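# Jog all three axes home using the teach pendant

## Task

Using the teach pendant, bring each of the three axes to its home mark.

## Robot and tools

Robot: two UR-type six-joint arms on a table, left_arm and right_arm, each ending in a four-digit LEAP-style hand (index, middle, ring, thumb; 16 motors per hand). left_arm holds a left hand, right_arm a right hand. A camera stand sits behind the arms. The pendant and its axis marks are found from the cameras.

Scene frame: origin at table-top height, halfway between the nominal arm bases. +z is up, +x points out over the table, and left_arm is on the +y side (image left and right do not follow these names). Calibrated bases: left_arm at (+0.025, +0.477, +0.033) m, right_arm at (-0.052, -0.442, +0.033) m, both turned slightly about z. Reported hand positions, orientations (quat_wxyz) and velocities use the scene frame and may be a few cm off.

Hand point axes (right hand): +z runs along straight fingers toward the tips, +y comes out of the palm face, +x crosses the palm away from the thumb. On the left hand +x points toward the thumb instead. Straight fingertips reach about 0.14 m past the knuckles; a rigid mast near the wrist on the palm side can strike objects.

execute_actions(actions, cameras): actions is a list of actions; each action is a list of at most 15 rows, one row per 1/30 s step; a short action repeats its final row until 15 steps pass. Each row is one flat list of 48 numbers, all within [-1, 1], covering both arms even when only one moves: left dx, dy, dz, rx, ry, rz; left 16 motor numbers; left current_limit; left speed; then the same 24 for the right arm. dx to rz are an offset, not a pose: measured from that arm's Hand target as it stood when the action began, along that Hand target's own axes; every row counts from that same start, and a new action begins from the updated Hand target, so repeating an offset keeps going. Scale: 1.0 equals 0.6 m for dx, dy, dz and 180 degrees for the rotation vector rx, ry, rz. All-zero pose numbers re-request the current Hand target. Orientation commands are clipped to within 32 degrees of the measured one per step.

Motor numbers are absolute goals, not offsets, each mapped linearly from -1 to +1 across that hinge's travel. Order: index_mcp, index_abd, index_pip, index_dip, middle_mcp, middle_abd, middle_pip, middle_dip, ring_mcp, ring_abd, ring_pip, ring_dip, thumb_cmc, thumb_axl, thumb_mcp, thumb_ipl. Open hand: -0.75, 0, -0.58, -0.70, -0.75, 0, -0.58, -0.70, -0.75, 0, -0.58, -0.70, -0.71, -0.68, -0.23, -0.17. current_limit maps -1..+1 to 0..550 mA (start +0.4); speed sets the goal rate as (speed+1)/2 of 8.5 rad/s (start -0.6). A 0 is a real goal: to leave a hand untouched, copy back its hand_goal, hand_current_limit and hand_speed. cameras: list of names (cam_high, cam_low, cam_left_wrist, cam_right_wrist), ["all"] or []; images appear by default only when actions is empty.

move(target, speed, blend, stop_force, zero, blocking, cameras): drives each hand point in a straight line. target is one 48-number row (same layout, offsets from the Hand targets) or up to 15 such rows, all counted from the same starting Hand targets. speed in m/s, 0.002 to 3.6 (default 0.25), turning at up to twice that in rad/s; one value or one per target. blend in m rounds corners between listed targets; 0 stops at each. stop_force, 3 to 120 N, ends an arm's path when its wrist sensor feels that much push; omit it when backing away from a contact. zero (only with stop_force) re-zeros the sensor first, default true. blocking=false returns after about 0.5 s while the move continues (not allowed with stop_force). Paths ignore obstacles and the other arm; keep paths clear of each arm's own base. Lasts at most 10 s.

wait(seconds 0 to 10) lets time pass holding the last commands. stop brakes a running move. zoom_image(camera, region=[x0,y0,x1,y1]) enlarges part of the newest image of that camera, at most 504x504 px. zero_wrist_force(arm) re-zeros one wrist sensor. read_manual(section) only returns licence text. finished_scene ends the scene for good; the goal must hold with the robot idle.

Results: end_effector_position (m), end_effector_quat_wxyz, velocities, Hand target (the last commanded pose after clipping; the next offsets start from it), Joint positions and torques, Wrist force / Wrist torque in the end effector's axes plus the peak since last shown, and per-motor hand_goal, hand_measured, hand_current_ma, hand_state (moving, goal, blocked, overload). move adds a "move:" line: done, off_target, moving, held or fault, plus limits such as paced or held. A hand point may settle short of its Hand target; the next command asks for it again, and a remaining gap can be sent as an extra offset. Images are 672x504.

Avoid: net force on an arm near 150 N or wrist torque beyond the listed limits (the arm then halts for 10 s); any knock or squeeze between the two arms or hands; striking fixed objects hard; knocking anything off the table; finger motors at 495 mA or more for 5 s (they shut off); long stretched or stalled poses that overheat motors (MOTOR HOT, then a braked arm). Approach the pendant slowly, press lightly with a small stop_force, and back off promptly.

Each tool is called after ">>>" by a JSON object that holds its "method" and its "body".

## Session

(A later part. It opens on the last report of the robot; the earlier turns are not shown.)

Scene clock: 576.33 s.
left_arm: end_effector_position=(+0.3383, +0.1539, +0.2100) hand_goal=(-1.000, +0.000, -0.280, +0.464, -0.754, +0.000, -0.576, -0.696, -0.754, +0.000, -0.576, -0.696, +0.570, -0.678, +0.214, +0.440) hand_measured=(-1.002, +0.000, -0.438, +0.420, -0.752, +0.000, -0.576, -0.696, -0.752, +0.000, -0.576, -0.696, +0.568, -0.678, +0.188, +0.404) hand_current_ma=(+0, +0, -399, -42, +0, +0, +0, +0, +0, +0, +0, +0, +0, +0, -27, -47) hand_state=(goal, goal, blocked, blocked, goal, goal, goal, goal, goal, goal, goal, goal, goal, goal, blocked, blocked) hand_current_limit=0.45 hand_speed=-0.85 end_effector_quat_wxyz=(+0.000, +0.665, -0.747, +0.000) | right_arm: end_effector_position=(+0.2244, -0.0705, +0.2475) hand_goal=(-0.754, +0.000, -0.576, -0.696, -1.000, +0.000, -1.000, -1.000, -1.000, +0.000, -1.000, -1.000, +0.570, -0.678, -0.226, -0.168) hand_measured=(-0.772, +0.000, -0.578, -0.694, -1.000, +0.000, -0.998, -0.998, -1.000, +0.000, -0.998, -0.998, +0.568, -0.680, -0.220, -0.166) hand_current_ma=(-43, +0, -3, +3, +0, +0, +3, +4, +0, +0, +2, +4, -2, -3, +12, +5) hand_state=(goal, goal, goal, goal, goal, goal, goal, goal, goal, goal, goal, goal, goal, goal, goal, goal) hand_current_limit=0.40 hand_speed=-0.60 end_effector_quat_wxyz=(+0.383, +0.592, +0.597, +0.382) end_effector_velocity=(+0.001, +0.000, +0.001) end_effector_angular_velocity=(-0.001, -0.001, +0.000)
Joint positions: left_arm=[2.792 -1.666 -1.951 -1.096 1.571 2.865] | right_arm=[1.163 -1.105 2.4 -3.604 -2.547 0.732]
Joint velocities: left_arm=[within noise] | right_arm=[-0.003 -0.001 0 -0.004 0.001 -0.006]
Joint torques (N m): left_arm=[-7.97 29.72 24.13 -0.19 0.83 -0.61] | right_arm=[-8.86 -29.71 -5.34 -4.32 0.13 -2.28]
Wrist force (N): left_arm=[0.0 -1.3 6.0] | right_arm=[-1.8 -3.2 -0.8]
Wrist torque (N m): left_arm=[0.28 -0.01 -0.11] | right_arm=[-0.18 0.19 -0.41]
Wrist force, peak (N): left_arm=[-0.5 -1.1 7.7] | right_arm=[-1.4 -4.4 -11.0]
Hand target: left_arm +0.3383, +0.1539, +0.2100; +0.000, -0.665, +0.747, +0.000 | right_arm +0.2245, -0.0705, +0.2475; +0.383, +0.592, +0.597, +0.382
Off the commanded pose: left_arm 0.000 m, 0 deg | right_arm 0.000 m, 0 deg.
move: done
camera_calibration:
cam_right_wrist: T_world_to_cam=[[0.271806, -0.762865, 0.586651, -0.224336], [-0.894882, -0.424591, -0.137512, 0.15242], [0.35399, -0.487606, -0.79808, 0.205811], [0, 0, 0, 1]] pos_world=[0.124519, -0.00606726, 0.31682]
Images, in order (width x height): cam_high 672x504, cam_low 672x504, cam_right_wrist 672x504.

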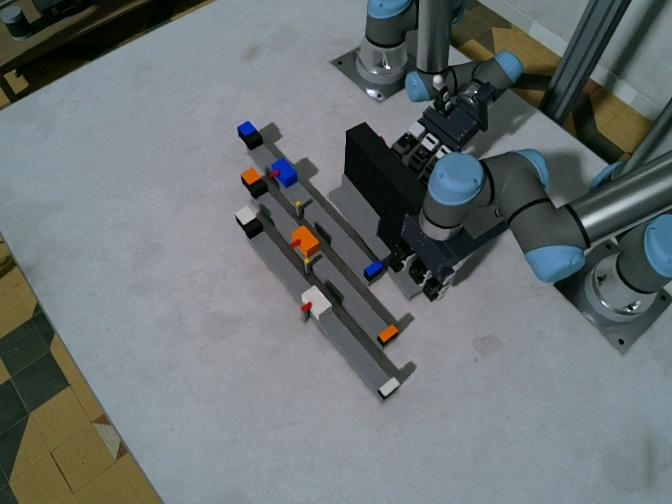

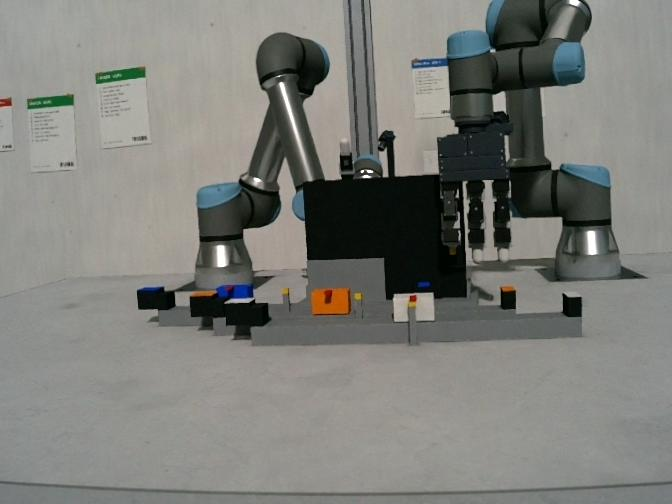

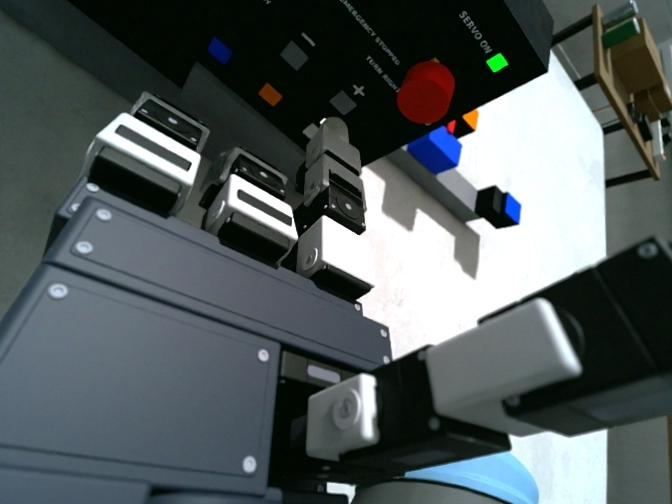

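>>> {"method": "move", "body": {"target": [0, 0, 0, 0, 0, 0, -1, 0, -0.28, 0.464, -0.754, 0, -0.576, -0.696, -0.754, 0, -0.576, -0.696, 0.571, -0.678, 0.215, 0.44, 0.45, -0.85, -0.0038, 0.014, 0.0301, 0, 0, 0, -0.754, 0, -0.576, -0.696, -1, 0, -1, -1, -1, 0, -1, -1, 0.571, -0.678, -0.226, -0.168, 0.4, -0.6], "speed": 0.015, "stop_force": 4, "cameras": ["cam_low"]}}

>>> {"method": "zoom_image", "body": {"camera": "cam_low", "region": [360, 270, 480, 350]}}

>>> {"method": "move", "body": {"target": [0, 0, 0, 0, 0, 0, -1, 0, -0.28, 0.464, -0.754, 0, -0.576, -0.696, -0.754, 0, -0.576, -0.696, 0.571, -0.678, 0.215, 0.44, 0.45, -0.85, 0.0019, -0.007, -0.015, 0, 0, 0, -0.754, 0, -0.576, -0.696, -1, 0, -1, -1, -1, 0, -1, -1, 0.571, -0.678, -0.226, -0.168, 0.4, -0.6], "speed": 0.05, "cameras": ["cam_high", "cam_low", "cam_right_wrist"]}}

>>> {"method": "zoom_image", "body": {"camera": "cam_high", "region": [280, 280, 360, 360]}}

>>> {"method": "zoom_image", "body": {"camera": "cam_low", "region": [360, 270, 480, 350]}}

Scene clock: 584.67 s.
left_arm: end_effector_position=(+0.3383, +0.1539, +0.2100) hand_goal=(-1.000, +0.000, -0.280, +0.464, -0.754, +0.000, -0.576, -0.696, -0.754, +0.000, -0.576, -0.696, +0.570, -0.678, +0.214, +0.440) hand_measured=(-1.002, +0.000, -0.438, +0.420, -0.752, +0.000, -0.576, -0.696, -0.752, +0.000, -0.576, -0.696, +0.568, -0.678, +0.188, +0.404) hand_current_ma=(+0, +0, -399, -42, +0, +0, +0, +0, +0, +0, +0, +0, +0, +0, -27, -47) hand_state=(goal, goal, blocked, blocked, goal, goal, goal, goal, goal, goal, goal, goal, goal, goal, blocked, blocked) hand_current_limit=0.45 hand_speed=-0.85 end_effector_quat_wxyz=(+0.000, +0.665, -0.747, +0.000) | right_arm: end_effector_position=(+0.2336, -0.0715, +0.2476) hand_goal=(-0.754, +0.000, -0.576, -0.696, -1.000, +0.000, -1.000, -1.000, -1.000, +0.000, -1.000, -1.000, +0.570, -0.678, -0.226, -0.168) hand_measured=(-0.772, +0.000, -0.580, -0.694, -1.000, +0.000, -0.998, -0.998, -1.000, +0.000, -0.998, -0.998, +0.568, -0.680, -0.220, -0.166) hand_current_ma=(-43, +0, -4, +2, +0, +0, +3, +4, +0, +0, +2, +4, -2, -3, +12, +5) hand_state=(goal, goal, goal, goal, goal, goal, goal, goal, goal, goal, goal, goal, goal, goal, goal, goal) hand_current_limit=0.40 hand_speed=-0.60 end_effector_quat_wxyz=(+0.383, +0.592, +0.597, +0.382)
Joint positions: left_arm=[2.792 -1.666 -1.951 -1.096 1.571 2.865] | right_arm=[1.14 -1.097 2.396 -3.633 -2.531 0.701]
Joint torques (N m): left_arm=[-7.86 28.45 24.89 -0.23 0.78 -0.49] | right_arm=[0.92 -38.94 3.39 -2.61 -0.57 -0.75]
Wrist force (N): left_arm=[0.3 -1.7 5.9] | right_arm=[-1.6 -2.8 -5.4]
Wrist torque (N m): left_arm=[0.24 -0.05 -0.09] | right_arm=[0.23 0.08 -0.39]
Wrist force, peak (N): left_arm=[-0.6 -1.1 7.7] | right_arm=[-1.3 -3.7 -7.0]
Hand target: left_arm +0.3383, +0.1539, +0.2100; +0.000, -0.665, +0.747, +0.000 | right_arm +0.2336, -0.0715, +0.2476; +0.383, +0.592, +0.597, +0.382 (not the last commanded pose)
Off the commanded pose: left_arm 0.000 m, 0 deg | right_arm 0.011 m, 0 deg.
move: contact (right_arm)
Images, in order (width x height): cam_low 672x504.

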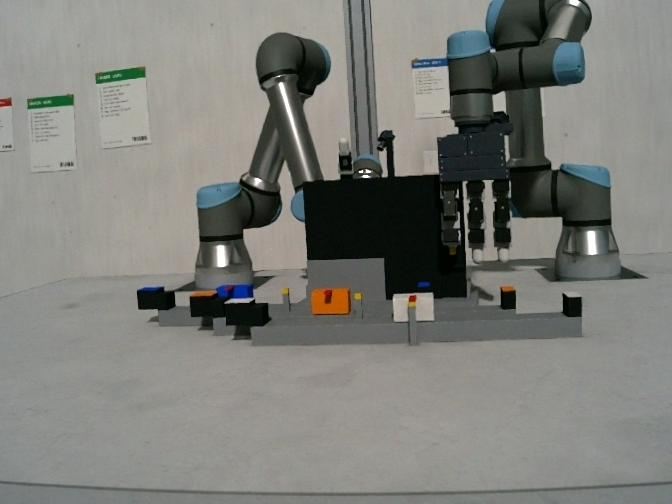

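Scaled by 4.200 from the camera's 672x504 image, which has a finer 960x720 frame.

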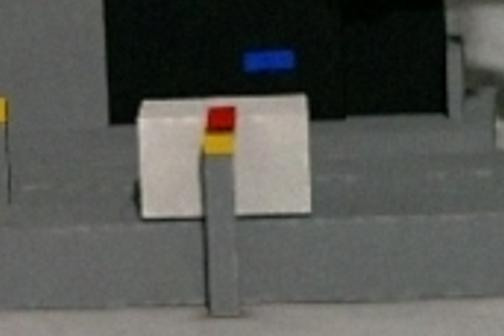

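Scene clock: 585.40 s.
left_arm: end_effector_position=(+0.3383, +0.1539, +0.2100) hand_goal=(-1.000, +0.000, -0.280, +0.464, -0.754, +0.000, -0.576, -0.696, -0.754, +0.000, -0.576, -0.696, +0.570, -0.678, +0.214, +0.440) hand_measured=(-1.002, +0.000, -0.438, +0.420, -0.752, +0.000, -0.576, -0.696, -0.752, +0.000, -0.576, -0.696, +0.568, -0.678, +0.188, +0.404) hand_current_ma=(+0, +0, -399, -42, +0, +0, +0, +0, +0, +0, +0, +0, +0, +0, -27, -47) hand_state=(goal, goal, blocked, blocked, goal, goal, goal, goal, goal, goal, goal, goal, goal, goal, blocked, blocked) hand_current_limit=0.45 hand_speed=-0.85 end_effector_quat_wxyz=(+0.000, +0.665, -0.747, +0.000) | right_arm: end_effector_position=(+0.2236, -0.0705, +0.2475) hand_goal=(-0.754, +0.000, -0.576, -0.696, -1.000, +0.000, -1.000, -1.000, -1.000, +0.000, -1.000, -1.000, +0.570, -0.678, -0.226, -0.168) hand_measured=(-0.772, +0.000, -0.580, -0.694, -1.000, +0.000, -0.998, -0.998, -1.000, +0.000, -0.998, -0.998, +0.568, -0.680, -0.220, -0.166) hand_current_ma=(-43, +0, -4, +2, +0, +0, +3, +4, +0, +0, +2, +4, -2, -3, +12, +5) hand_state=(goal, goal, goal, goal, goal, goal, goal, goal, goal, goal, goal, goal, goal, goal, goal, goal) hand_current_limit=0.40 hand_speed=-0.60 end_effector_quat_wxyz=(+0.383, +0.592, +0.597, +0.382) end_effector_velocity=(+0.001, +0.000, +0.001) end_effector_angular_velocity=(+0.000, -0.002, +0.001)
Joint positions: left_arm=[2.792 -1.666 -1.951 -1.096 1.571 2.865] | right_arm=[1.166 -1.105 2.4 -3.602 -2.548 0.735]
Joint velocities: left_arm=[within noise] | right_arm=[-0.002 -0.001 -0.001 -0.004 0.001 -0.005]
Joint torques (N m): left_arm=[-8.16 28.14 23.81 -0.4 0.7 -0.65] | right_arm=[-9.95 -30.75 -4.86 -4.4 0.05 -2.55]
Wrist force (N): left_arm=[-0.2 -1.4 6.9] | right_arm=[-1.9 -3.5 -1.0]
Wrist torque (N m): left_arm=[0.24 0.01 -0.12] | right_arm=[-0.18 0.20 -0.42]
Wrist force, peak (N): left_arm=[-0.3 -1.0 7.6] | right_arm=[-1.3 -4.0 -5.1]
Hand target: left_arm +0.3383, +0.1539, +0.2100; +0.000, -0.665, +0.747, +0.000 | right_arm +0.2237, -0.0704, +0.2475; +0.383, +0.592, +0.597, +0.382
Off the commanded pose: left_arm 0.000 m, 0 deg | right_arm 0.000 m, 0 deg.
move: done
camera_calibration:
cam_right_wrist: T_world_to_cam=[[0.271806, -0.762865, 0.586651, -0.224043], [-0.894882, -0.424591, -0.137512, 0.151747], [0.35399, -0.487606, -0.79808, 0.206143], [0, 0, 0, 1]] pos_world=[0.123719, -0.00596726, 0.31682]
Images, in order (width x height): cam_high 672x504, cam_low 672x504, cam_right_wrist 672x504.

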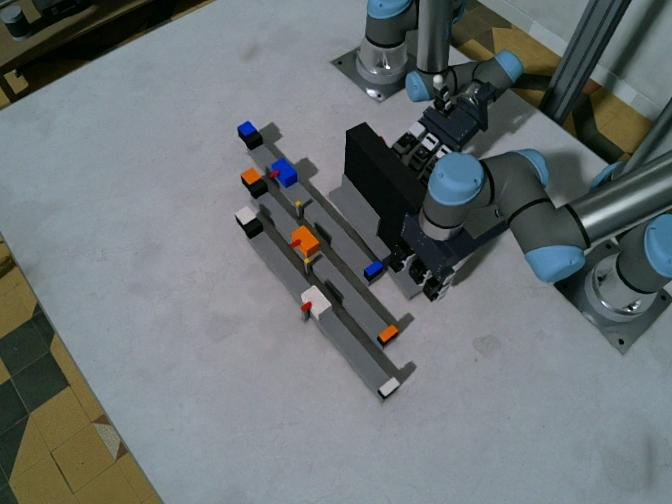

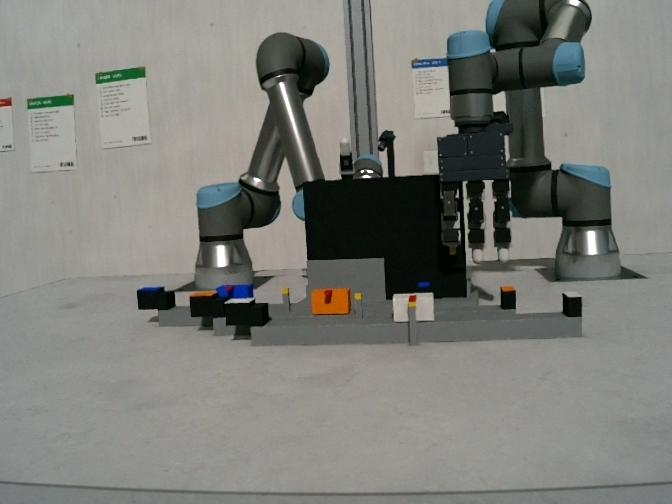

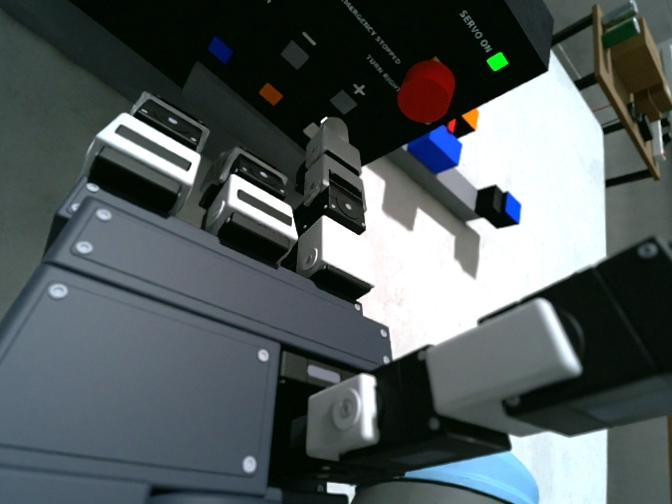

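Scaled by 6.300 from the camera's 672x504 image, which has a finer 960x720 frame.

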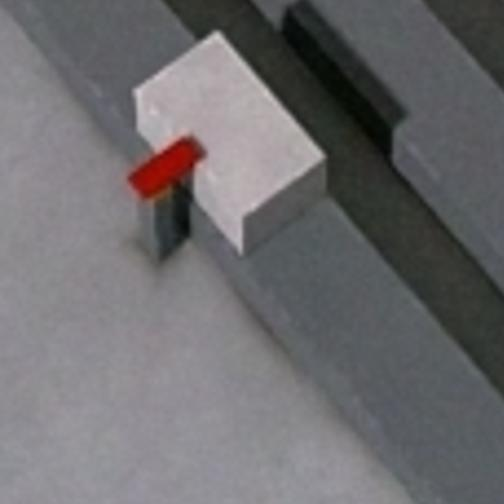

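Scaled by 4.200 from the camera's 672x504 image, which has a finer 960x720 frame.

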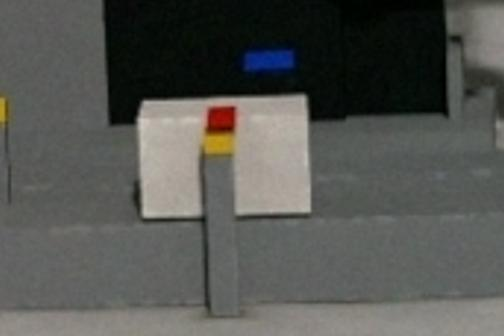

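>>> {"method": "move", "body": {"target": [0, 0, 0, 0, 0, 0, -1, 0, -0.28, 0.464, -0.754, 0, -0.576, -0.696, -0.754, 0, -0.576, -0.696, 0.571, -0.678, 0.215, 0.44, 0.45, -0.85, 0.0728, -0.066, 0.0335, 0, 0, 0, -0.754, 0, -0.576, -0.696, -1, 0, -1, -1, -1, 0, -1, -1, 0.571, -0.678, -0.226, -0.168, 0.4, -0.6], "speed": 0.08, "stop_force": 6, "cameras": ["cam_right_wrist", "cam_low"]}}

>>> {"method": "zoom_image", "body": {"camera": "cam_right_wrist", "region": [230, 0, 480, 200]}}

Scene clock: 597.97 s.
left_arm: end_effector_position=(+0.3383, +0.1539, +0.2100) hand_goal=(-1.000, +0.000, -0.280, +0.464, -0.754, +0.000, -0.576, -0.696, -0.754, +0.000, -0.576, -0.696, +0.570, -0.678, +0.214, +0.440) hand_measured=(-1.002, +0.000, -0.438, +0.420, -0.752, +0.000, -0.576, -0.696, -0.752, +0.000, -0.576, -0.696, +0.568, -0.678, +0.188, +0.404) hand_current_ma=(+0, +0, -399, -42, +0, +0, +0, +0, +0, +0, +0, +0, +0, +0, -27, -47) hand_state=(goal, goal, blocked, blocked, goal, goal, goal, goal, goal, goal, goal, goal, goal, goal, blocked, blocked) hand_current_limit=0.45 hand_speed=-0.85 end_effector_quat_wxyz=(+0.000, +0.665, -0.747, +0.000) | right_arm: end_effector_position=(+0.2253, -0.0270, +0.2029) hand_goal=(-0.754, +0.000, -0.576, -0.696, -1.000, +0.000, -1.000, -1.000, -1.000, +0.000, -1.000, -1.000, +0.570, -0.678, -0.226, -0.168) hand_measured=(-0.772, +0.000, -0.580, -0.694, -1.000, +0.000, -0.998, -0.998, -1.000, +0.000, -0.998, -0.998, +0.568, -0.680, -0.220, -0.166) hand_current_ma=(-43, +0, -4, +2, +0, +0, +3, +4, +0, +0, +2, +4, -2, -3, +12, +5) hand_state=(goal, goal, goal, goal, goal, goal, goal, goal, goal, goal, goal, goal, goal, goal, goal, goal) hand_current_limit=0.40 hand_speed=-0.60 end_effector_quat_wxyz=(+0.383, +0.592, +0.597, +0.382)
Joint positions: left_arm=[2.792 -1.666 -1.951 -1.096 1.571 2.865] | right_arm=[1.205 -0.939 2.28 -3.602 -2.574 0.789]
Joint torques (N m): left_arm=[-5.94 28.18 23.83 -0.03 0.76 -0.5] | right_arm=[-8.28 -28.82 4.02 -4.44 -0.01 -2.43]
Wrist force (N): left_arm=[0.0 -1.3 6.5] | right_arm=[-1.6 -3.4 -1.2]
Wrist torque (N m): left_arm=[0.27 -0.02 -0.11] | right_arm=[-0.19 0.16 -0.34]
Wrist force, peak (N): left_arm=[-0.3 -1.2 7.8] | right_arm=[-1.7 -3.8 -1.3]
Hand target: left_arm +0.3383, +0.1539, +0.2100; +0.000, -0.665, +0.747, +0.000 | right_arm +0.2253, -0.0270, +0.2028; +0.383, +0.592, +0.597, +0.382
Off the commanded pose: left_arm 0.000 m, 0 deg | right_arm 0.000 m, 0 deg.
move: done
camera_calibration:
cam_right_wrist: T_world_to_cam=[[0.271839, -0.762881, 0.586614, -0.165225], [-0.89483, -0.424669, -0.137607, 0.165584], [0.354094, -0.487513, -0.79809, 0.191095], [0, 0, 0, 1]] pos_world=[0.125419, 0.0374328, 0.27222]
Images, in order (width x height): cam_low 672x504, cam_right_wrist 672x504.

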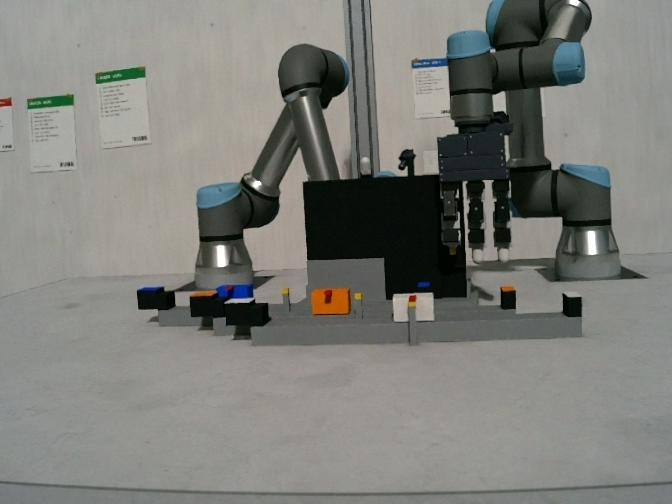

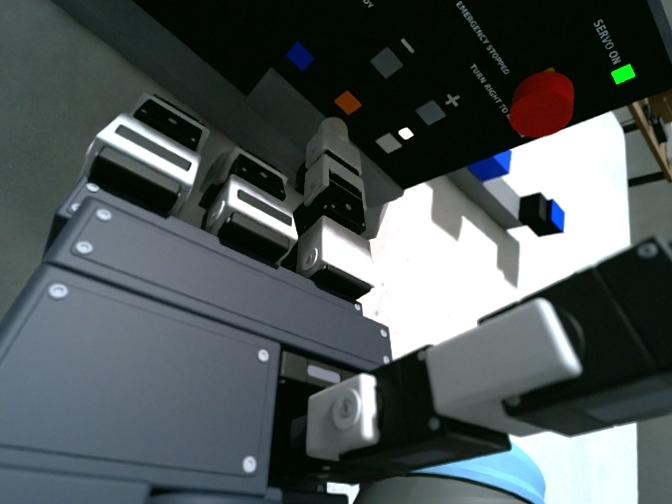

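Scaled by 2.016 from the camera's 672x504 image, which has a finer 960x720 frame.

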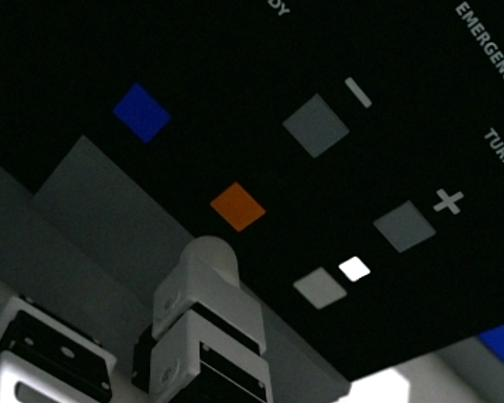

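>>> {"method": "move", "body": {"target": [0, 0, 0, 0, 0, 0, -1, 0, -0.28, 0.464, -0.754, 0, -0.576, -0.696, -0.754, 0, -0.576, -0.696, 0.571, -0.678, 0.215, 0.44, 0.45, -0.85, -0.0038, 0.014, 0.0301, 0, 0, 0, -0.754, 0, -0.576, -0.696, -1, 0, -1, -1, -1, 0, -1, -1, 0.571, -0.678, -0.226, -0.168, 0.4, -0.6], "speed": 0.015, "stop_force": 5, "cameras": ["cam_right_wrist"]}}

>>> {"method": "move", "body": {"target": [0, 0, 0, 0, 0, 0, -1, 0, -0.28, 0.464, -0.754, 0, -0.576, -0.696, -0.754, 0, -0.576, -0.696, 0.571, -0.678, 0.215, 0.44, 0.45, -0.85, 0.0019, -0.007, -0.015, 0, 0, 0, -0.754, 0, -0.576, -0.696, -1, 0, -1, -1, -1, 0, -1, -1, 0.571, -0.678, -0.226, -0.168, 0.4, -0.6], "speed": 0.05, "cameras": ["cam_low", "cam_right_wrist"]}}

>>> {"method": "zoom_image", "body": {"camera": "cam_right_wrist", "region": [230, 0, 480, 200]}}

>>> {"method": "zoom_image", "body": {"camera": "cam_low", "region": [270, 270, 390, 350]}}

Scene clock: 605.63 s.
left_arm: end_effector_position=(+0.3383, +0.1539, +0.2100) hand_goal=(-1.000, +0.000, -0.280, +0.464, -0.754, +0.000, -0.576, -0.696, -0.754, +0.000, -0.576, -0.696, +0.570, -0.678, +0.214, +0.440) hand_measured=(-1.002, +0.000, -0.438, +0.420, -0.752, +0.000, -0.576, -0.696, -0.752, +0.000, -0.576, -0.696, +0.568, -0.678, +0.188, +0.404) hand_current_ma=(+0, +0, -399, -42, +0, +0, +0, +0, +0, +0, +0, +0, +0, +0, -27, -47) hand_state=(goal, goal, blocked, blocked, goal, goal, goal, goal, goal, goal, goal, goal, goal, goal, blocked, blocked) hand_current_limit=0.45 hand_speed=-0.85 end_effector_quat_wxyz=(+0.000, +0.665, -0.747, +0.000) | right_arm: end_effector_position=(+0.2388, -0.0285, +0.2030) hand_goal=(-0.754, +0.000, -0.576, -0.696, -1.000, +0.000, -1.000, -1.000, -1.000, +0.000, -1.000, -1.000, +0.570, -0.678, -0.226, -0.168) hand_measured=(-0.774, +0.000, -0.580, -0.694, -1.000, +0.000, -0.998, -0.998, -1.000, +0.000, -0.998, -0.998, +0.568, -0.680, -0.220, -0.166) hand_current_ma=(-44, +0, -6, +2, +0, +0, +3, +4, +0, +0, +2, +4, -2, -3, +12, +5) hand_state=(goal, goal, goal, goal, goal, goal, goal, goal, goal, goal, goal, goal, goal, goal, goal, goal) hand_current_limit=0.40 hand_speed=-0.60 end_effector_quat_wxyz=(+0.383, +0.592, +0.597, +0.382)
Joint positions: left_arm=[2.792 -1.666 -1.951 -1.096 1.571 2.865] | right_arm=[1.174 -0.93 2.273 -3.641 -2.554 0.746]
Joint torques (N m): left_arm=[-7.05 26.92 24.43 0.08 0.55 -0.48] | right_arm=[4.15 -45.34 2.95 -2.21 -1.38 -0.38]
Wrist force (N): left_arm=[-0.7 -3.0 8.5] | right_arm=[-0.8 -4.8 -6.2]
Wrist torque (N m): left_arm=[0.31 0.00 -0.14] | right_arm=[0.21 0.02 -0.35]
Wrist force, peak (N): left_arm=[-0.7 -3.0 8.5] | right_arm=[-0.9 -4.6 -10.0]
Hand target: left_arm +0.3383, +0.1539, +0.2100; +0.000, -0.665, +0.747, +0.000 | right_arm +0.2387, -0.0285, +0.2030; +0.383, +0.592, +0.597, +0.382 (not the last commanded pose)
Off the commanded pose: left_arm 0.000 m, 0 deg | right_arm 0.007 m, 0 deg.
move: contact (right_arm)
camera_calibration:
cam_right_wrist: T_world_to_cam=[[0.271806, -0.762865, 0.586651, -0.170077], [-0.894882, -0.424591, -0.137512, 0.17693], [0.35399, -0.487606, -0.79808, 0.185714], [0, 0, 0, 1]] pos_world=[0.138819, 0.0359327, 0.27232]
Images, in order (width x height): cam_right_wrist 672x504.

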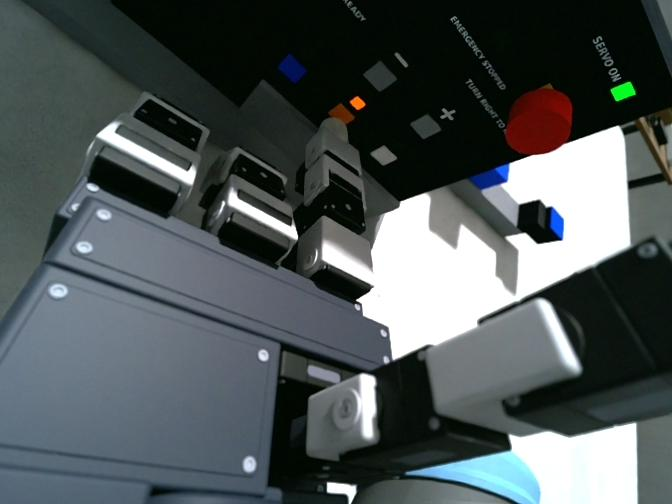

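Scene clock: 606.37 s.
left_arm: end_effector_position=(+0.3383, +0.1539, +0.2100) hand_goal=(-1.000, +0.000, -0.280, +0.464, -0.754, +0.000, -0.576, -0.696, -0.754, +0.000, -0.576, -0.696, +0.570, -0.678, +0.214, +0.440) hand_measured=(-1.002, +0.000, -0.438, +0.420, -0.752, +0.000, -0.576, -0.696, -0.752, +0.000, -0.576, -0.696, +0.568, -0.678, +0.188, +0.404) hand_current_ma=(+0, +0, -399, -43, +0, +0, +0, +0, +0, +0, +0, +0, +0, +0, -27, -47) hand_state=(goal, goal, blocked, blocked, goal, goal, goal, goal, goal, goal, goal, goal, goal, goal, blocked, blocked) hand_current_limit=0.45 hand_speed=-0.85 end_effector_quat_wxyz=(+0.000, +0.665, -0.747, +0.000) | right_arm: end_effector_position=(+0.2287, -0.0274, +0.2029) hand_goal=(-0.754, +0.000, -0.576, -0.696, -1.000, +0.000, -1.000, -1.000, -1.000, +0.000, -1.000, -1.000, +0.570, -0.678, -0.226, -0.168) hand_measured=(-0.772, +0.000, -0.580, -0.694, -1.000, +0.000, -0.998, -0.998, -1.000, +0.000, -0.998, -0.998, +0.568, -0.680, -0.220, -0.166) hand_current_ma=(-44, +0, -6, +2, +0, +0, +3, +4, +0, +0, +2, +4, -2, -3, +12, +5) hand_state=(goal, goal, goal, goal, goal, goal, goal, goal, goal, goal, goal, goal, goal, goal, goal, goal) hand_current_limit=0.40 hand_speed=-0.60 end_effector_quat_wxyz=(+0.383, +0.592, +0.597, +0.382) end_effector_velocity=(+0.001, +0.001, +0.000) end_effector_angular_velocity=(+0.000, -0.001, +0.001)
Joint positions: left_arm=[2.792 -1.666 -1.951 -1.096 1.571 2.865] | right_arm=[1.197 -0.937 2.278 -3.612 -2.569 0.778]
Joint velocities: left_arm=[within noise] | right_arm=[-0.002 0.001 -0.002 -0.003 0.001 -0.005]
Joint torques (N m): left_arm=[-7.38 27.4 24.47 -0.12 0.38 -0.51] | right_arm=[-8.2 -35.71 -3.52 -4.75 0.17 -2.31]
Wrist force (N): left_arm=[-0.1 -1.1 6.7] | right_arm=[-1.9 -3.4 -1.2]
Wrist torque (N m): left_arm=[0.28 -0.02 -0.11] | right_arm=[-0.19 0.19 -0.40]
Wrist force, peak (N): left_arm=[-0.8 -2.9 8.3] | right_arm=[-1.5 -3.2 -6.5]
Hand target: left_arm +0.3383, +0.1539, +0.2100; +0.000, -0.665, +0.747, +0.000 | right_arm +0.2288, -0.0274, +0.2029; +0.383, +0.592, +0.597, +0.382
Off the commanded pose: left_arm 0.000 m, 0 deg | right_arm 0.000 m, 0 deg.
move: done
camera_calibration:
cam_right_wrist: T_world_to_cam=[[0.271806, -0.762865, 0.586651, -0.166461], [-0.894882, -0.424591, -0.137512, 0.168435], [0.35399, -0.487606, -0.79808, 0.189711], [0, 0, 0, 1]] pos_world=[0.128819, 0.0370327, 0.27222]
Images, in order (width x height): cam_low 672x504, cam_right_wrist 672x504.

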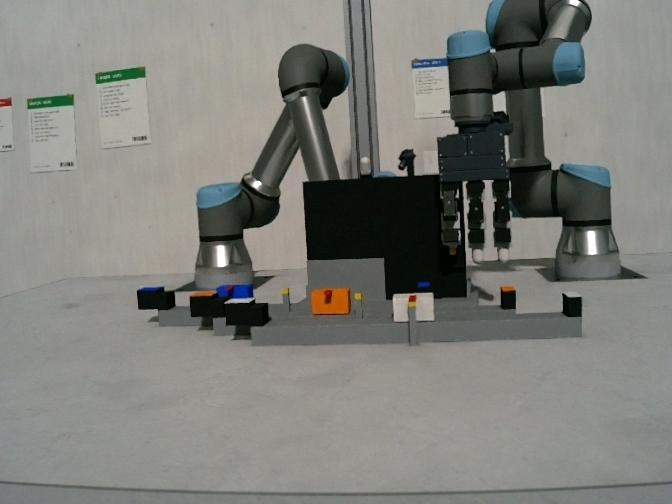

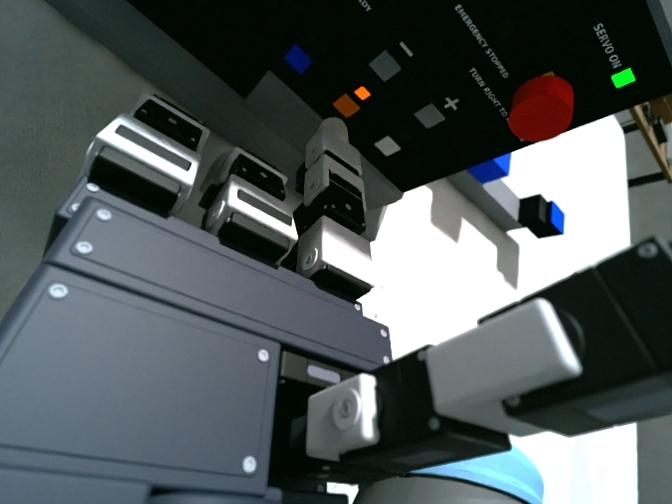

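Scaled by 2.016 from the camera's 672x504 image, which has a finer 960x720 frame.

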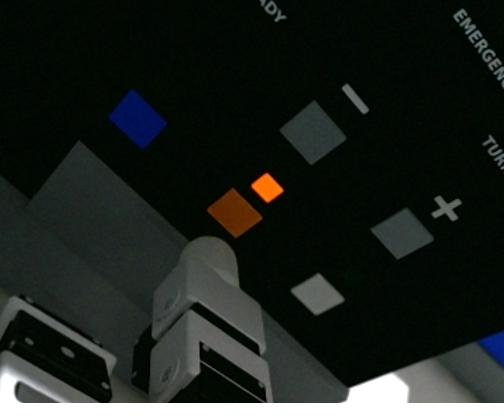

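Scaled by 4.200 from the camera's 672x504 image, which has a finer 960x720 frame.

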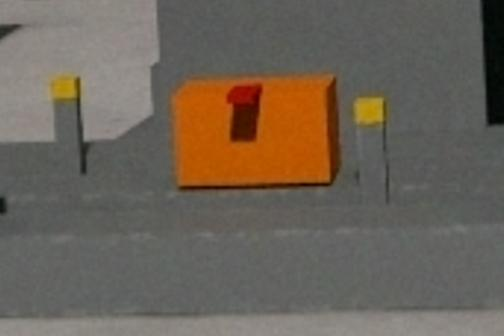

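>>> {"method": "move", "body": {"target": [0, 0, 0, 0, 0, 0, -1, 0, -0.28, 0.464, -0.754, 0, -0.576, -0.696, -0.754, 0, -0.576, -0.696, 0.571, -0.678, 0.215, 0.44, 0.45, -0.85, 0.005, 0.0681, -0.0358, 0, 0, 0, -0.754, 0, -0.576, -0.696, -1, 0, -1, -1, -1, 0, -1, -1, 0.571, -0.678, -0.226, -0.168, 0.4, -0.6], "speed": 0.08, "cameras": []}}

>>> {"method": "move", "body": {"target": [0, 0, 0, 0, 0, 0, -1, 0, -0.28, 0.464, -0.754, 0, -0.576, -0.696, -0.754, 0, -0.576, -0.696, 0.571, -0.678, 0.215, 0.44, 0.45, -0.85, -0.0038, 0.014, 0.0301, 0, 0, 0, -0.754, 0, -0.576, -0.696, -1, 0, -1, -1, -1, 0, -1, -1, 0.571, -0.678, -0.226, -0.168, 0.4, -0.6], "speed": 0.015, "stop_force": 9, "cameras": ["cam_low", "cam_right_wrist"]}}

>>> {"method": "wait", "body": {"seconds": 4, "cameras": ["cam_low"]}}

>>> {"method": "move", "body": {"target": [0, 0, 0, 0, 0, 0, -1, 0, -0.28, 0.464, -0.754, 0, -0.576, -0.696, -0.754, 0, -0.576, -0.696, 0.571, -0.678, 0.215, 0.44, 0.45, -0.85, 0.0019, -0.007, -0.015, 0, 0, 0, -0.754, 0, -0.576, -0.696, -1, 0, -1, -1, -1, 0, -1, -1, 0.571, -0.678, -0.226, -0.168, 0.4, -0.6], "speed": 0.05, "cameras": ["cam_low", "cam_high", "cam_right_wrist"]}}

>>> {"method": "zoom_image", "body": {"camera": "cam_low", "region": [270, 270, 390, 350]}}

>>> {"method": "zoom_image", "body": {"camera": "cam_high", "region": [270, 190, 350, 270]}}

Scene clock: 613.90 s.
left_arm: end_effector_position=(+0.3383, +0.1539, +0.2100) hand_goal=(-1.000, +0.000, -0.280, +0.464, -0.754, +0.000, -0.576, -0.696, -0.754, +0.000, -0.576, -0.696, +0.570, -0.678, +0.214, +0.440) hand_measured=(-1.002, +0.000, -0.438, +0.420, -0.752, +0.000, -0.576, -0.696, -0.752, +0.000, -0.576, -0.696, +0.568, -0.678, +0.188, +0.404) hand_current_ma=(+0, +0, -399, -43, +0, +0, +0, +0, +0, +0, +0, +0, +0, +0, -27, -47) hand_state=(goal, goal, blocked, blocked, goal, goal, goal, goal, goal, goal, goal, goal, goal, goal, blocked, blocked) hand_current_limit=0.45 hand_speed=-0.85 end_effector_quat_wxyz=(+0.000, +0.665, -0.747, +0.000) | right_arm: end_effector_position=(+0.2262, -0.0241, +0.2489) hand_goal=(-0.754, +0.000, -0.576, -0.696, -1.000, +0.000, -1.000, -1.000, -1.000, +0.000, -1.000, -1.000, +0.570, -0.678, -0.226, -0.168) hand_measured=(-0.772, +0.000, -0.580, -0.694, -1.000, +0.000, -0.998, -0.998, -1.000, +0.000, -0.998, -0.998, +0.568, -0.680, -0.220, -0.166) hand_current_ma=(-44, +0, -6, +2, +0, +0, +3, +4, +0, +0, +2, +4, -2, -3, +12, +5) hand_state=(goal, goal, goal, goal, goal, goal, goal, goal, goal, goal, goal, goal, goal, goal, goal, goal) hand_current_limit=0.40 hand_speed=-0.60 end_effector_quat_wxyz=(+0.383, +0.592, +0.597, +0.382)
Joint positions: left_arm=[2.792 -1.666 -1.951 -1.096 1.571 2.865] | right_arm=[1.205 -1.073 2.277 -3.465 -2.574 0.79]
Joint torques (N m): left_arm=[-7.64 26.6 24.55 -0.11 0.33 -0.54] | right_arm=[-2.95 -37.19 -12.15 -3.48 -0.3 -0.71]
Wrist force (N): left_arm=[-0.2 -1.1 6.3] | right_arm=[-1.8 -3.1 -1.6]
Wrist torque (N m): left_arm=[0.27 0.01 -0.13] | right_arm=[-0.09 0.21 -0.40]
Wrist force, peak (N): left_arm=[-0.4 -1.2 8.0] | right_arm=[-1.9 -4.7 -0.9]
Hand target: left_arm +0.3383, +0.1539, +0.2100; +0.000, -0.665, +0.747, +0.000 | right_arm +0.2262, -0.0241, +0.2489; +0.383, +0.592, +0.597, +0.382
Off the commanded pose: left_arm 0.000 m, 0 deg | right_arm 0.000 m, 0 deg.
move: done
No camera images: "cameras" was empty.

Scene clock: 615.83 s.
left_arm: end_effector_position=(+0.3383, +0.1539, +0.2100) hand_goal=(-1.000, +0.000, -0.280, +0.464, -0.754, +0.000, -0.576, -0.696, -0.754, +0.000, -0.576, -0.696, +0.570, -0.678, +0.214, +0.440) hand_measured=(-1.002, +0.000, -0.438, +0.420, -0.752, +0.000, -0.576, -0.696, -0.752, +0.000, -0.576, -0.696, +0.568, -0.678, +0.188, +0.408) hand_current_ma=(+0, +0, -399, -43, +0, +0, +0, +0, +0, +0, +0, +0, +0, +0, -26, -39) hand_state=(goal, goal, blocked, blocked, goal, goal, goal, goal, goal, goal, goal, goal, goal, goal, blocked, blocked) hand_current_limit=0.45 hand_speed=-0.85 end_effector_quat_wxyz=(+0.000, +0.665, -0.747, +0.000) | right_arm: end_effector_position=(+0.2400, -0.0256, +0.2491) hand_goal=(-0.754, +0.000, -0.576, -0.696, -1.000, +0.000, -1.000, -1.000, -1.000, +0.000, -1.000, -1.000, +0.570, -0.678, -0.226, -0.168) hand_measured=(-0.776, +0.000, -0.580, -0.692, -1.000, +0.000, -0.998, -0.998, -1.000, +0.000, -0.998, -0.998, +0.568, -0.680, -0.220, -0.166) hand_current_ma=(-51, +0, -6, +6, +0, +0, +3, +4, +0, +0, +2, +4, -2, -3, +12, +5) hand_state=(blocked, goal, goal, goal, goal, goal, goal, goal, goal, goal, goal, goal, goal, goal, goal, goal) hand_current_limit=0.40 hand_speed=-0.60 end_effector_quat_wxyz=(+0.383, +0.592, +0.597, +0.382)
Joint positions: left_arm=[2.792 -1.666 -1.951 -1.096 1.571 2.865] | right_arm=[1.174 -1.063 2.272 -3.506 -2.554 0.746]
Joint torques (N m): left_arm=[-6.63 26.43 23.84 0.03 0.55 -0.5] | right_arm=[4.37 -42.45 0.88 -3.23 -1.85 -0.62]
Wrist force (N): left_arm=[-0.6 -5.1 5.7] | right_arm=[-1.6 -3.2 -10.9]
Wrist torque (N m): left_arm=[0.28 0.03 -0.18] | right_arm=[0.61 0.01 -0.39]
Wrist force, peak (N): left_arm=[-0.8 -7.5 5.6] | right_arm=[-1.1 -4.2 -22.8]
Hand target: left_arm +0.3383, +0.1539, +0.2100; +0.000, -0.665, +0.747, +0.000 | right_arm +0.2400, -0.0256, +0.2491; +0.383, +0.592, +0.597, +0.382 (not the last commanded pose)
Off the commanded pose: left_arm 0.000 m, 0 deg | right_arm 0.006 m, 0 deg.
move: contact (right_arm)
camera_calibration:
cam_right_wrist: T_world_to_cam=[[0.271806, -0.762865, 0.586651, -0.195235], [-0.894882, -0.424591, -0.137512, 0.185575], [0.35399, -0.487606, -0.79808, 0.223495], [0, 0, 0, 1]] pos_world=[0.140019, 0.0388327, 0.31842]
Images, in order (width x height): cam_low 672x504, cam_right_wrist 672x504.

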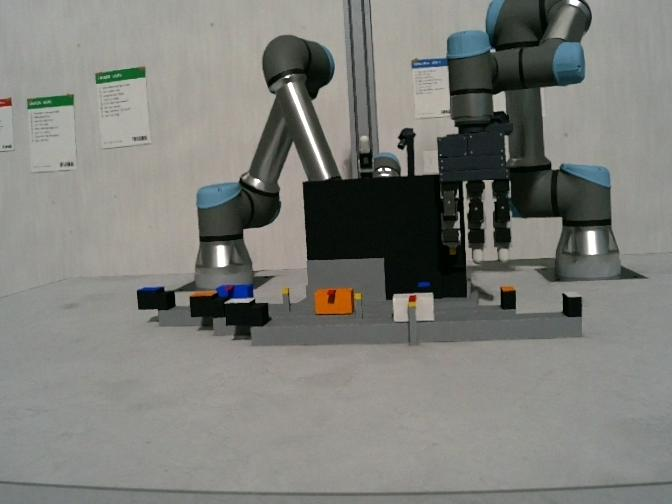

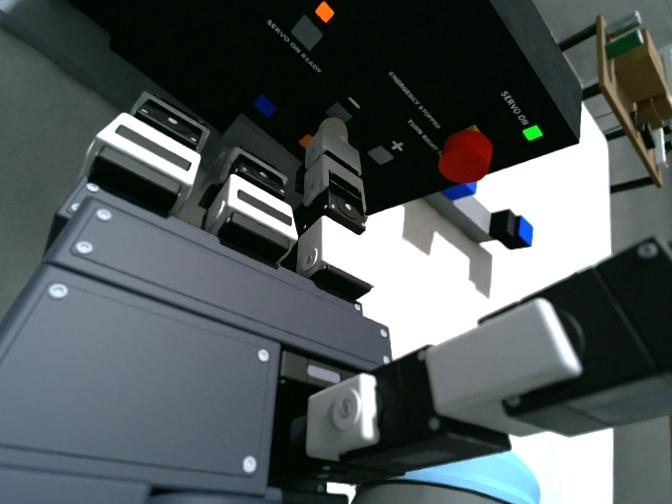

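Scene clock: 619.83 s.
left_arm: end_effector_position=(+0.3383, +0.1539, +0.2100) hand_goal=(-1.000, +0.000, -0.280, +0.464, -0.754, +0.000, -0.576, -0.696, -0.754, +0.000, -0.576, -0.696, +0.570, -0.678, +0.214, +0.440) hand_measured=(-1.002, +0.000, -0.438, +0.420, -0.752, +0.000, -0.576, -0.696, -0.752, +0.000, -0.576, -0.696, +0.568, -0.678, +0.188, +0.408) hand_current_ma=(+0, +0, -399, -43, +0, +0, +0, +0, +0, +0, +0, +0, +0, +0, -26, -39) hand_state=(goal, goal, blocked, blocked, goal, goal, goal, goal, goal, goal, goal, goal, goal, goal, blocked, blocked) hand_current_limit=0.45 hand_speed=-0.85 end_effector_quat_wxyz=(+0.000, +0.665, -0.747, +0.000) | right_arm: end_effector_position=(+0.2400, -0.0256, +0.2491) hand_goal=(-0.754, +0.000, -0.576, -0.696, -1.000, +0.000, -1.000, -1.000, -1.000, +0.000, -1.000, -1.000, +0.570, -0.678, -0.226, -0.168) hand_measured=(-0.776, +0.000, -0.580, -0.692, -1.000, +0.000, -0.998, -0.998, -1.000, +0.000, -0.998, -0.998, +0.568, -0.680, -0.220, -0.166) hand_current_ma=(-51, +0, -6, +6, +0, +0, +3, +4, +0, +0, +2, +4, -2, -3, +12, +5) hand_state=(blocked, goal, goal, goal, goal, goal, goal, goal, goal, goal, goal, goal, goal, goal, goal, goal) hand_current_limit=0.40 hand_speed=-0.60 end_effector_quat_wxyz=(+0.383, +0.592, +0.597, +0.382)
Joint positions: left_arm=[2.792 -1.666 -1.951 -1.096 1.571 2.865] | right_arm=[1.174 -1.063 2.272 -3.506 -2.554 0.746]
Joint torques (N m): left_arm=[-7.3 25.99 24 0.05 0.25 -0.31] | right_arm=[4.24 -42.17 1.32 -3.87 -0.27 -2.27]
Wrist force (N): left_arm=[-0.8 -5.1 6.1] | right_arm=[-1.1 -4.2 -10.7]
Wrist torque (N m): left_arm=[0.30 0.01 -0.17] | right_arm=[0.61 -0.02 -0.37]
Wrist force, peak (N): left_arm=[-0.8 -5.3 7.1] | right_arm=[-1.5 -3.1 -11.5]
Hand target: left_arm +0.3383, +0.1539, +0.2100; +0.000, -0.665, +0.747, +0.000 | right_arm +0.2400, -0.0256, +0.2491; +0.383, +0.592, +0.597, +0.382 (not the last commanded pose)
Off the commanded pose: left_arm 0.000 m, 0 deg | right_arm 0.006 m, 0 deg.
wait: 4.00 s; at rest by 0.17 s
Images, in order (width x height): cam_low 672x504.

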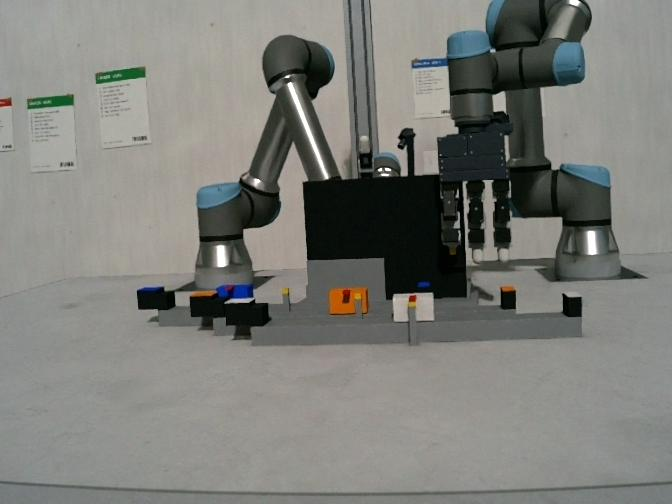

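Scene clock: 620.57 s.
left_arm: end_effector_position=(+0.3383, +0.1539, +0.2100) hand_goal=(-1.000, +0.000, -0.280, +0.464, -0.754, +0.000, -0.576, -0.696, -0.754, +0.000, -0.576, -0.696, +0.570, -0.678, +0.214, +0.440) hand_measured=(-1.002, +0.000, -0.438, +0.420, -0.752, +0.000, -0.576, -0.696, -0.752, +0.000, -0.576, -0.696, +0.568, -0.678, +0.186, +0.408) hand_current_ma=(+0, +0, -399, -43, +0, +0, +0, +0, +0, +0, +0, +0, +0, +0, -28, -39) hand_state=(goal, goal, blocked, blocked, goal, goal, goal, goal, goal, goal, goal, goal, goal, goal, blocked, blocked) hand_current_limit=0.45 hand_speed=-0.85 end_effector_quat_wxyz=(+0.000, +0.665, -0.747, +0.000) | right_arm: end_effector_position=(+0.2299, -0.0246, +0.2490) hand_goal=(-0.754, +0.000, -0.576, -0.696, -1.000, +0.000, -1.000, -1.000, -1.000, +0.000, -1.000, -1.000, +0.570, -0.678, -0.226, -0.168) hand_measured=(-0.774, +0.000, -0.580, -0.694, -1.000, +0.000, -0.998, -0.998, -1.000, +0.000, -0.998, -0.998, +0.568, -0.680, -0.220, -0.166) hand_current_ma=(-47, +0, -5, +3, +0, +0, +3, +4, +0, +0, +2, +4, -2, -3, +12, +5) hand_state=(goal, goal, goal, goal, goal, goal, goal, goal, goal, goal, goal, goal, goal, goal, goal, goal) hand_current_limit=0.40 hand_speed=-0.60 end_effector_quat_wxyz=(+0.383, +0.592, +0.597, +0.382) end_effector_velocity=(+0.001, -0.001, +0.000) end_effector_angular_velocity=(-0.002, -0.001, -0.001)
Joint positions: left_arm=[2.792 -1.666 -1.951 -1.096 1.571 2.865] | right_arm=[1.197 -1.071 2.276 -3.476 -2.569 0.778]
Joint velocities: left_arm=[within noise] | right_arm=[-0.003 0 0 -0.004 0.001 -0.005]
Joint torques (N m): left_arm=[-6.83 24.79 24.31 0.05 0.34 -0.46] | right_arm=[-9.07 -33.06 -5.8 -4.48 0.07 -2.56]
Wrist force (N): left_arm=[-0.1 -1.0 7.1] | right_arm=[-1.7 -3.3 -1.3]
Wrist torque (N m): left_arm=[0.25 -0.02 -0.11] | right_arm=[-0.13 0.18 -0.38]
Wrist force, peak (N): left_arm=[-0.1 -1.0 8.4] | right_arm=[-1.6 -3.5 -11.0]
Hand target: left_arm +0.3383, +0.1539, +0.2100; +0.000, -0.665, +0.747, +0.000 | right_arm +0.2300, -0.0245, +0.2490; +0.383, +0.592, +0.597, +0.382
Off the commanded pose: left_arm 0.000 m, 0 deg | right_arm 0.000 m, 0 deg.
move: done
camera_calibration:
cam_right_wrist: T_world_to_cam=[[0.271723, -0.762922, 0.586615, -0.191595], [-0.894941, -0.424469, -0.137501, 0.177079], [0.353902, -0.487624, -0.798108, 0.227512], [0, 0, 0, 1]] pos_world=[0.130019, 0.039933, 0.31832]
Images, in order (width x height): cam_high 672x504, cam_low 672x504, cam_right_wrist 672x504.

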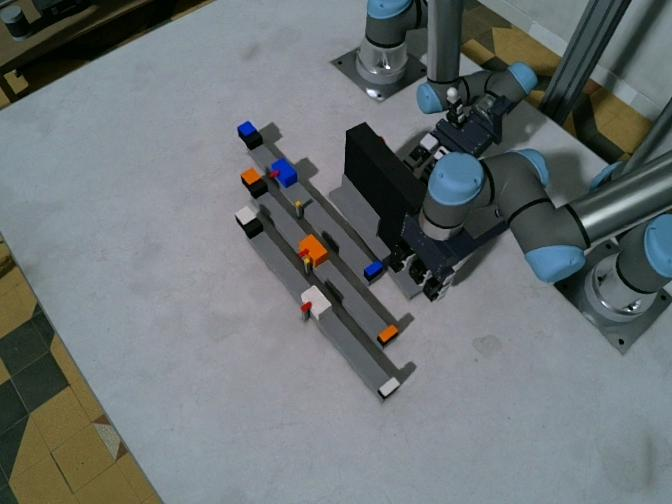

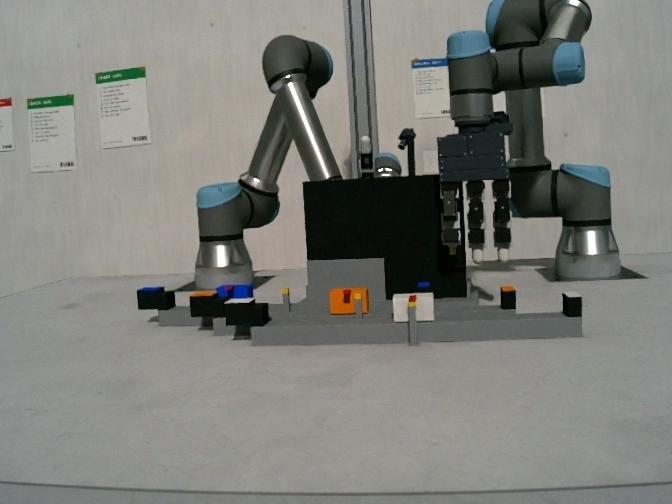

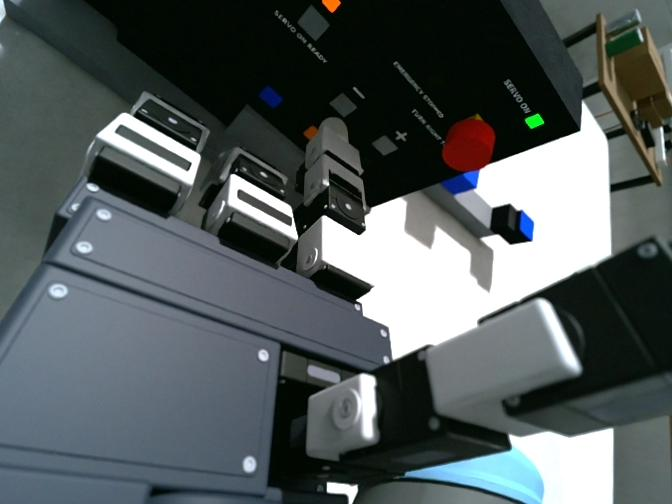

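Scaled by 4.200 from the camera's 672x504 image, which has a finer 960x720 frame.

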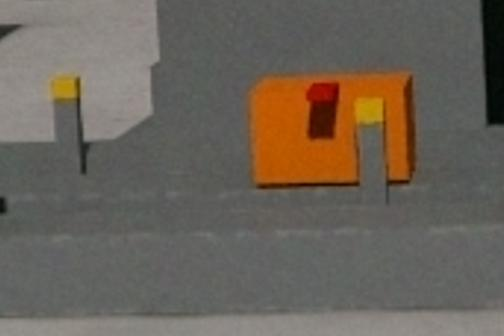

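Scaled by 6.300 from the camera's 672x504 image, which has a finer 960x720 frame.

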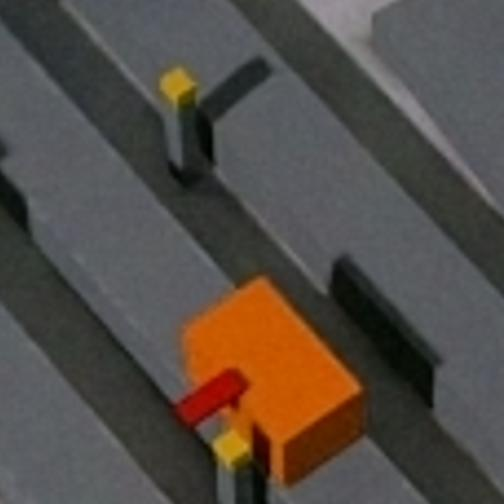

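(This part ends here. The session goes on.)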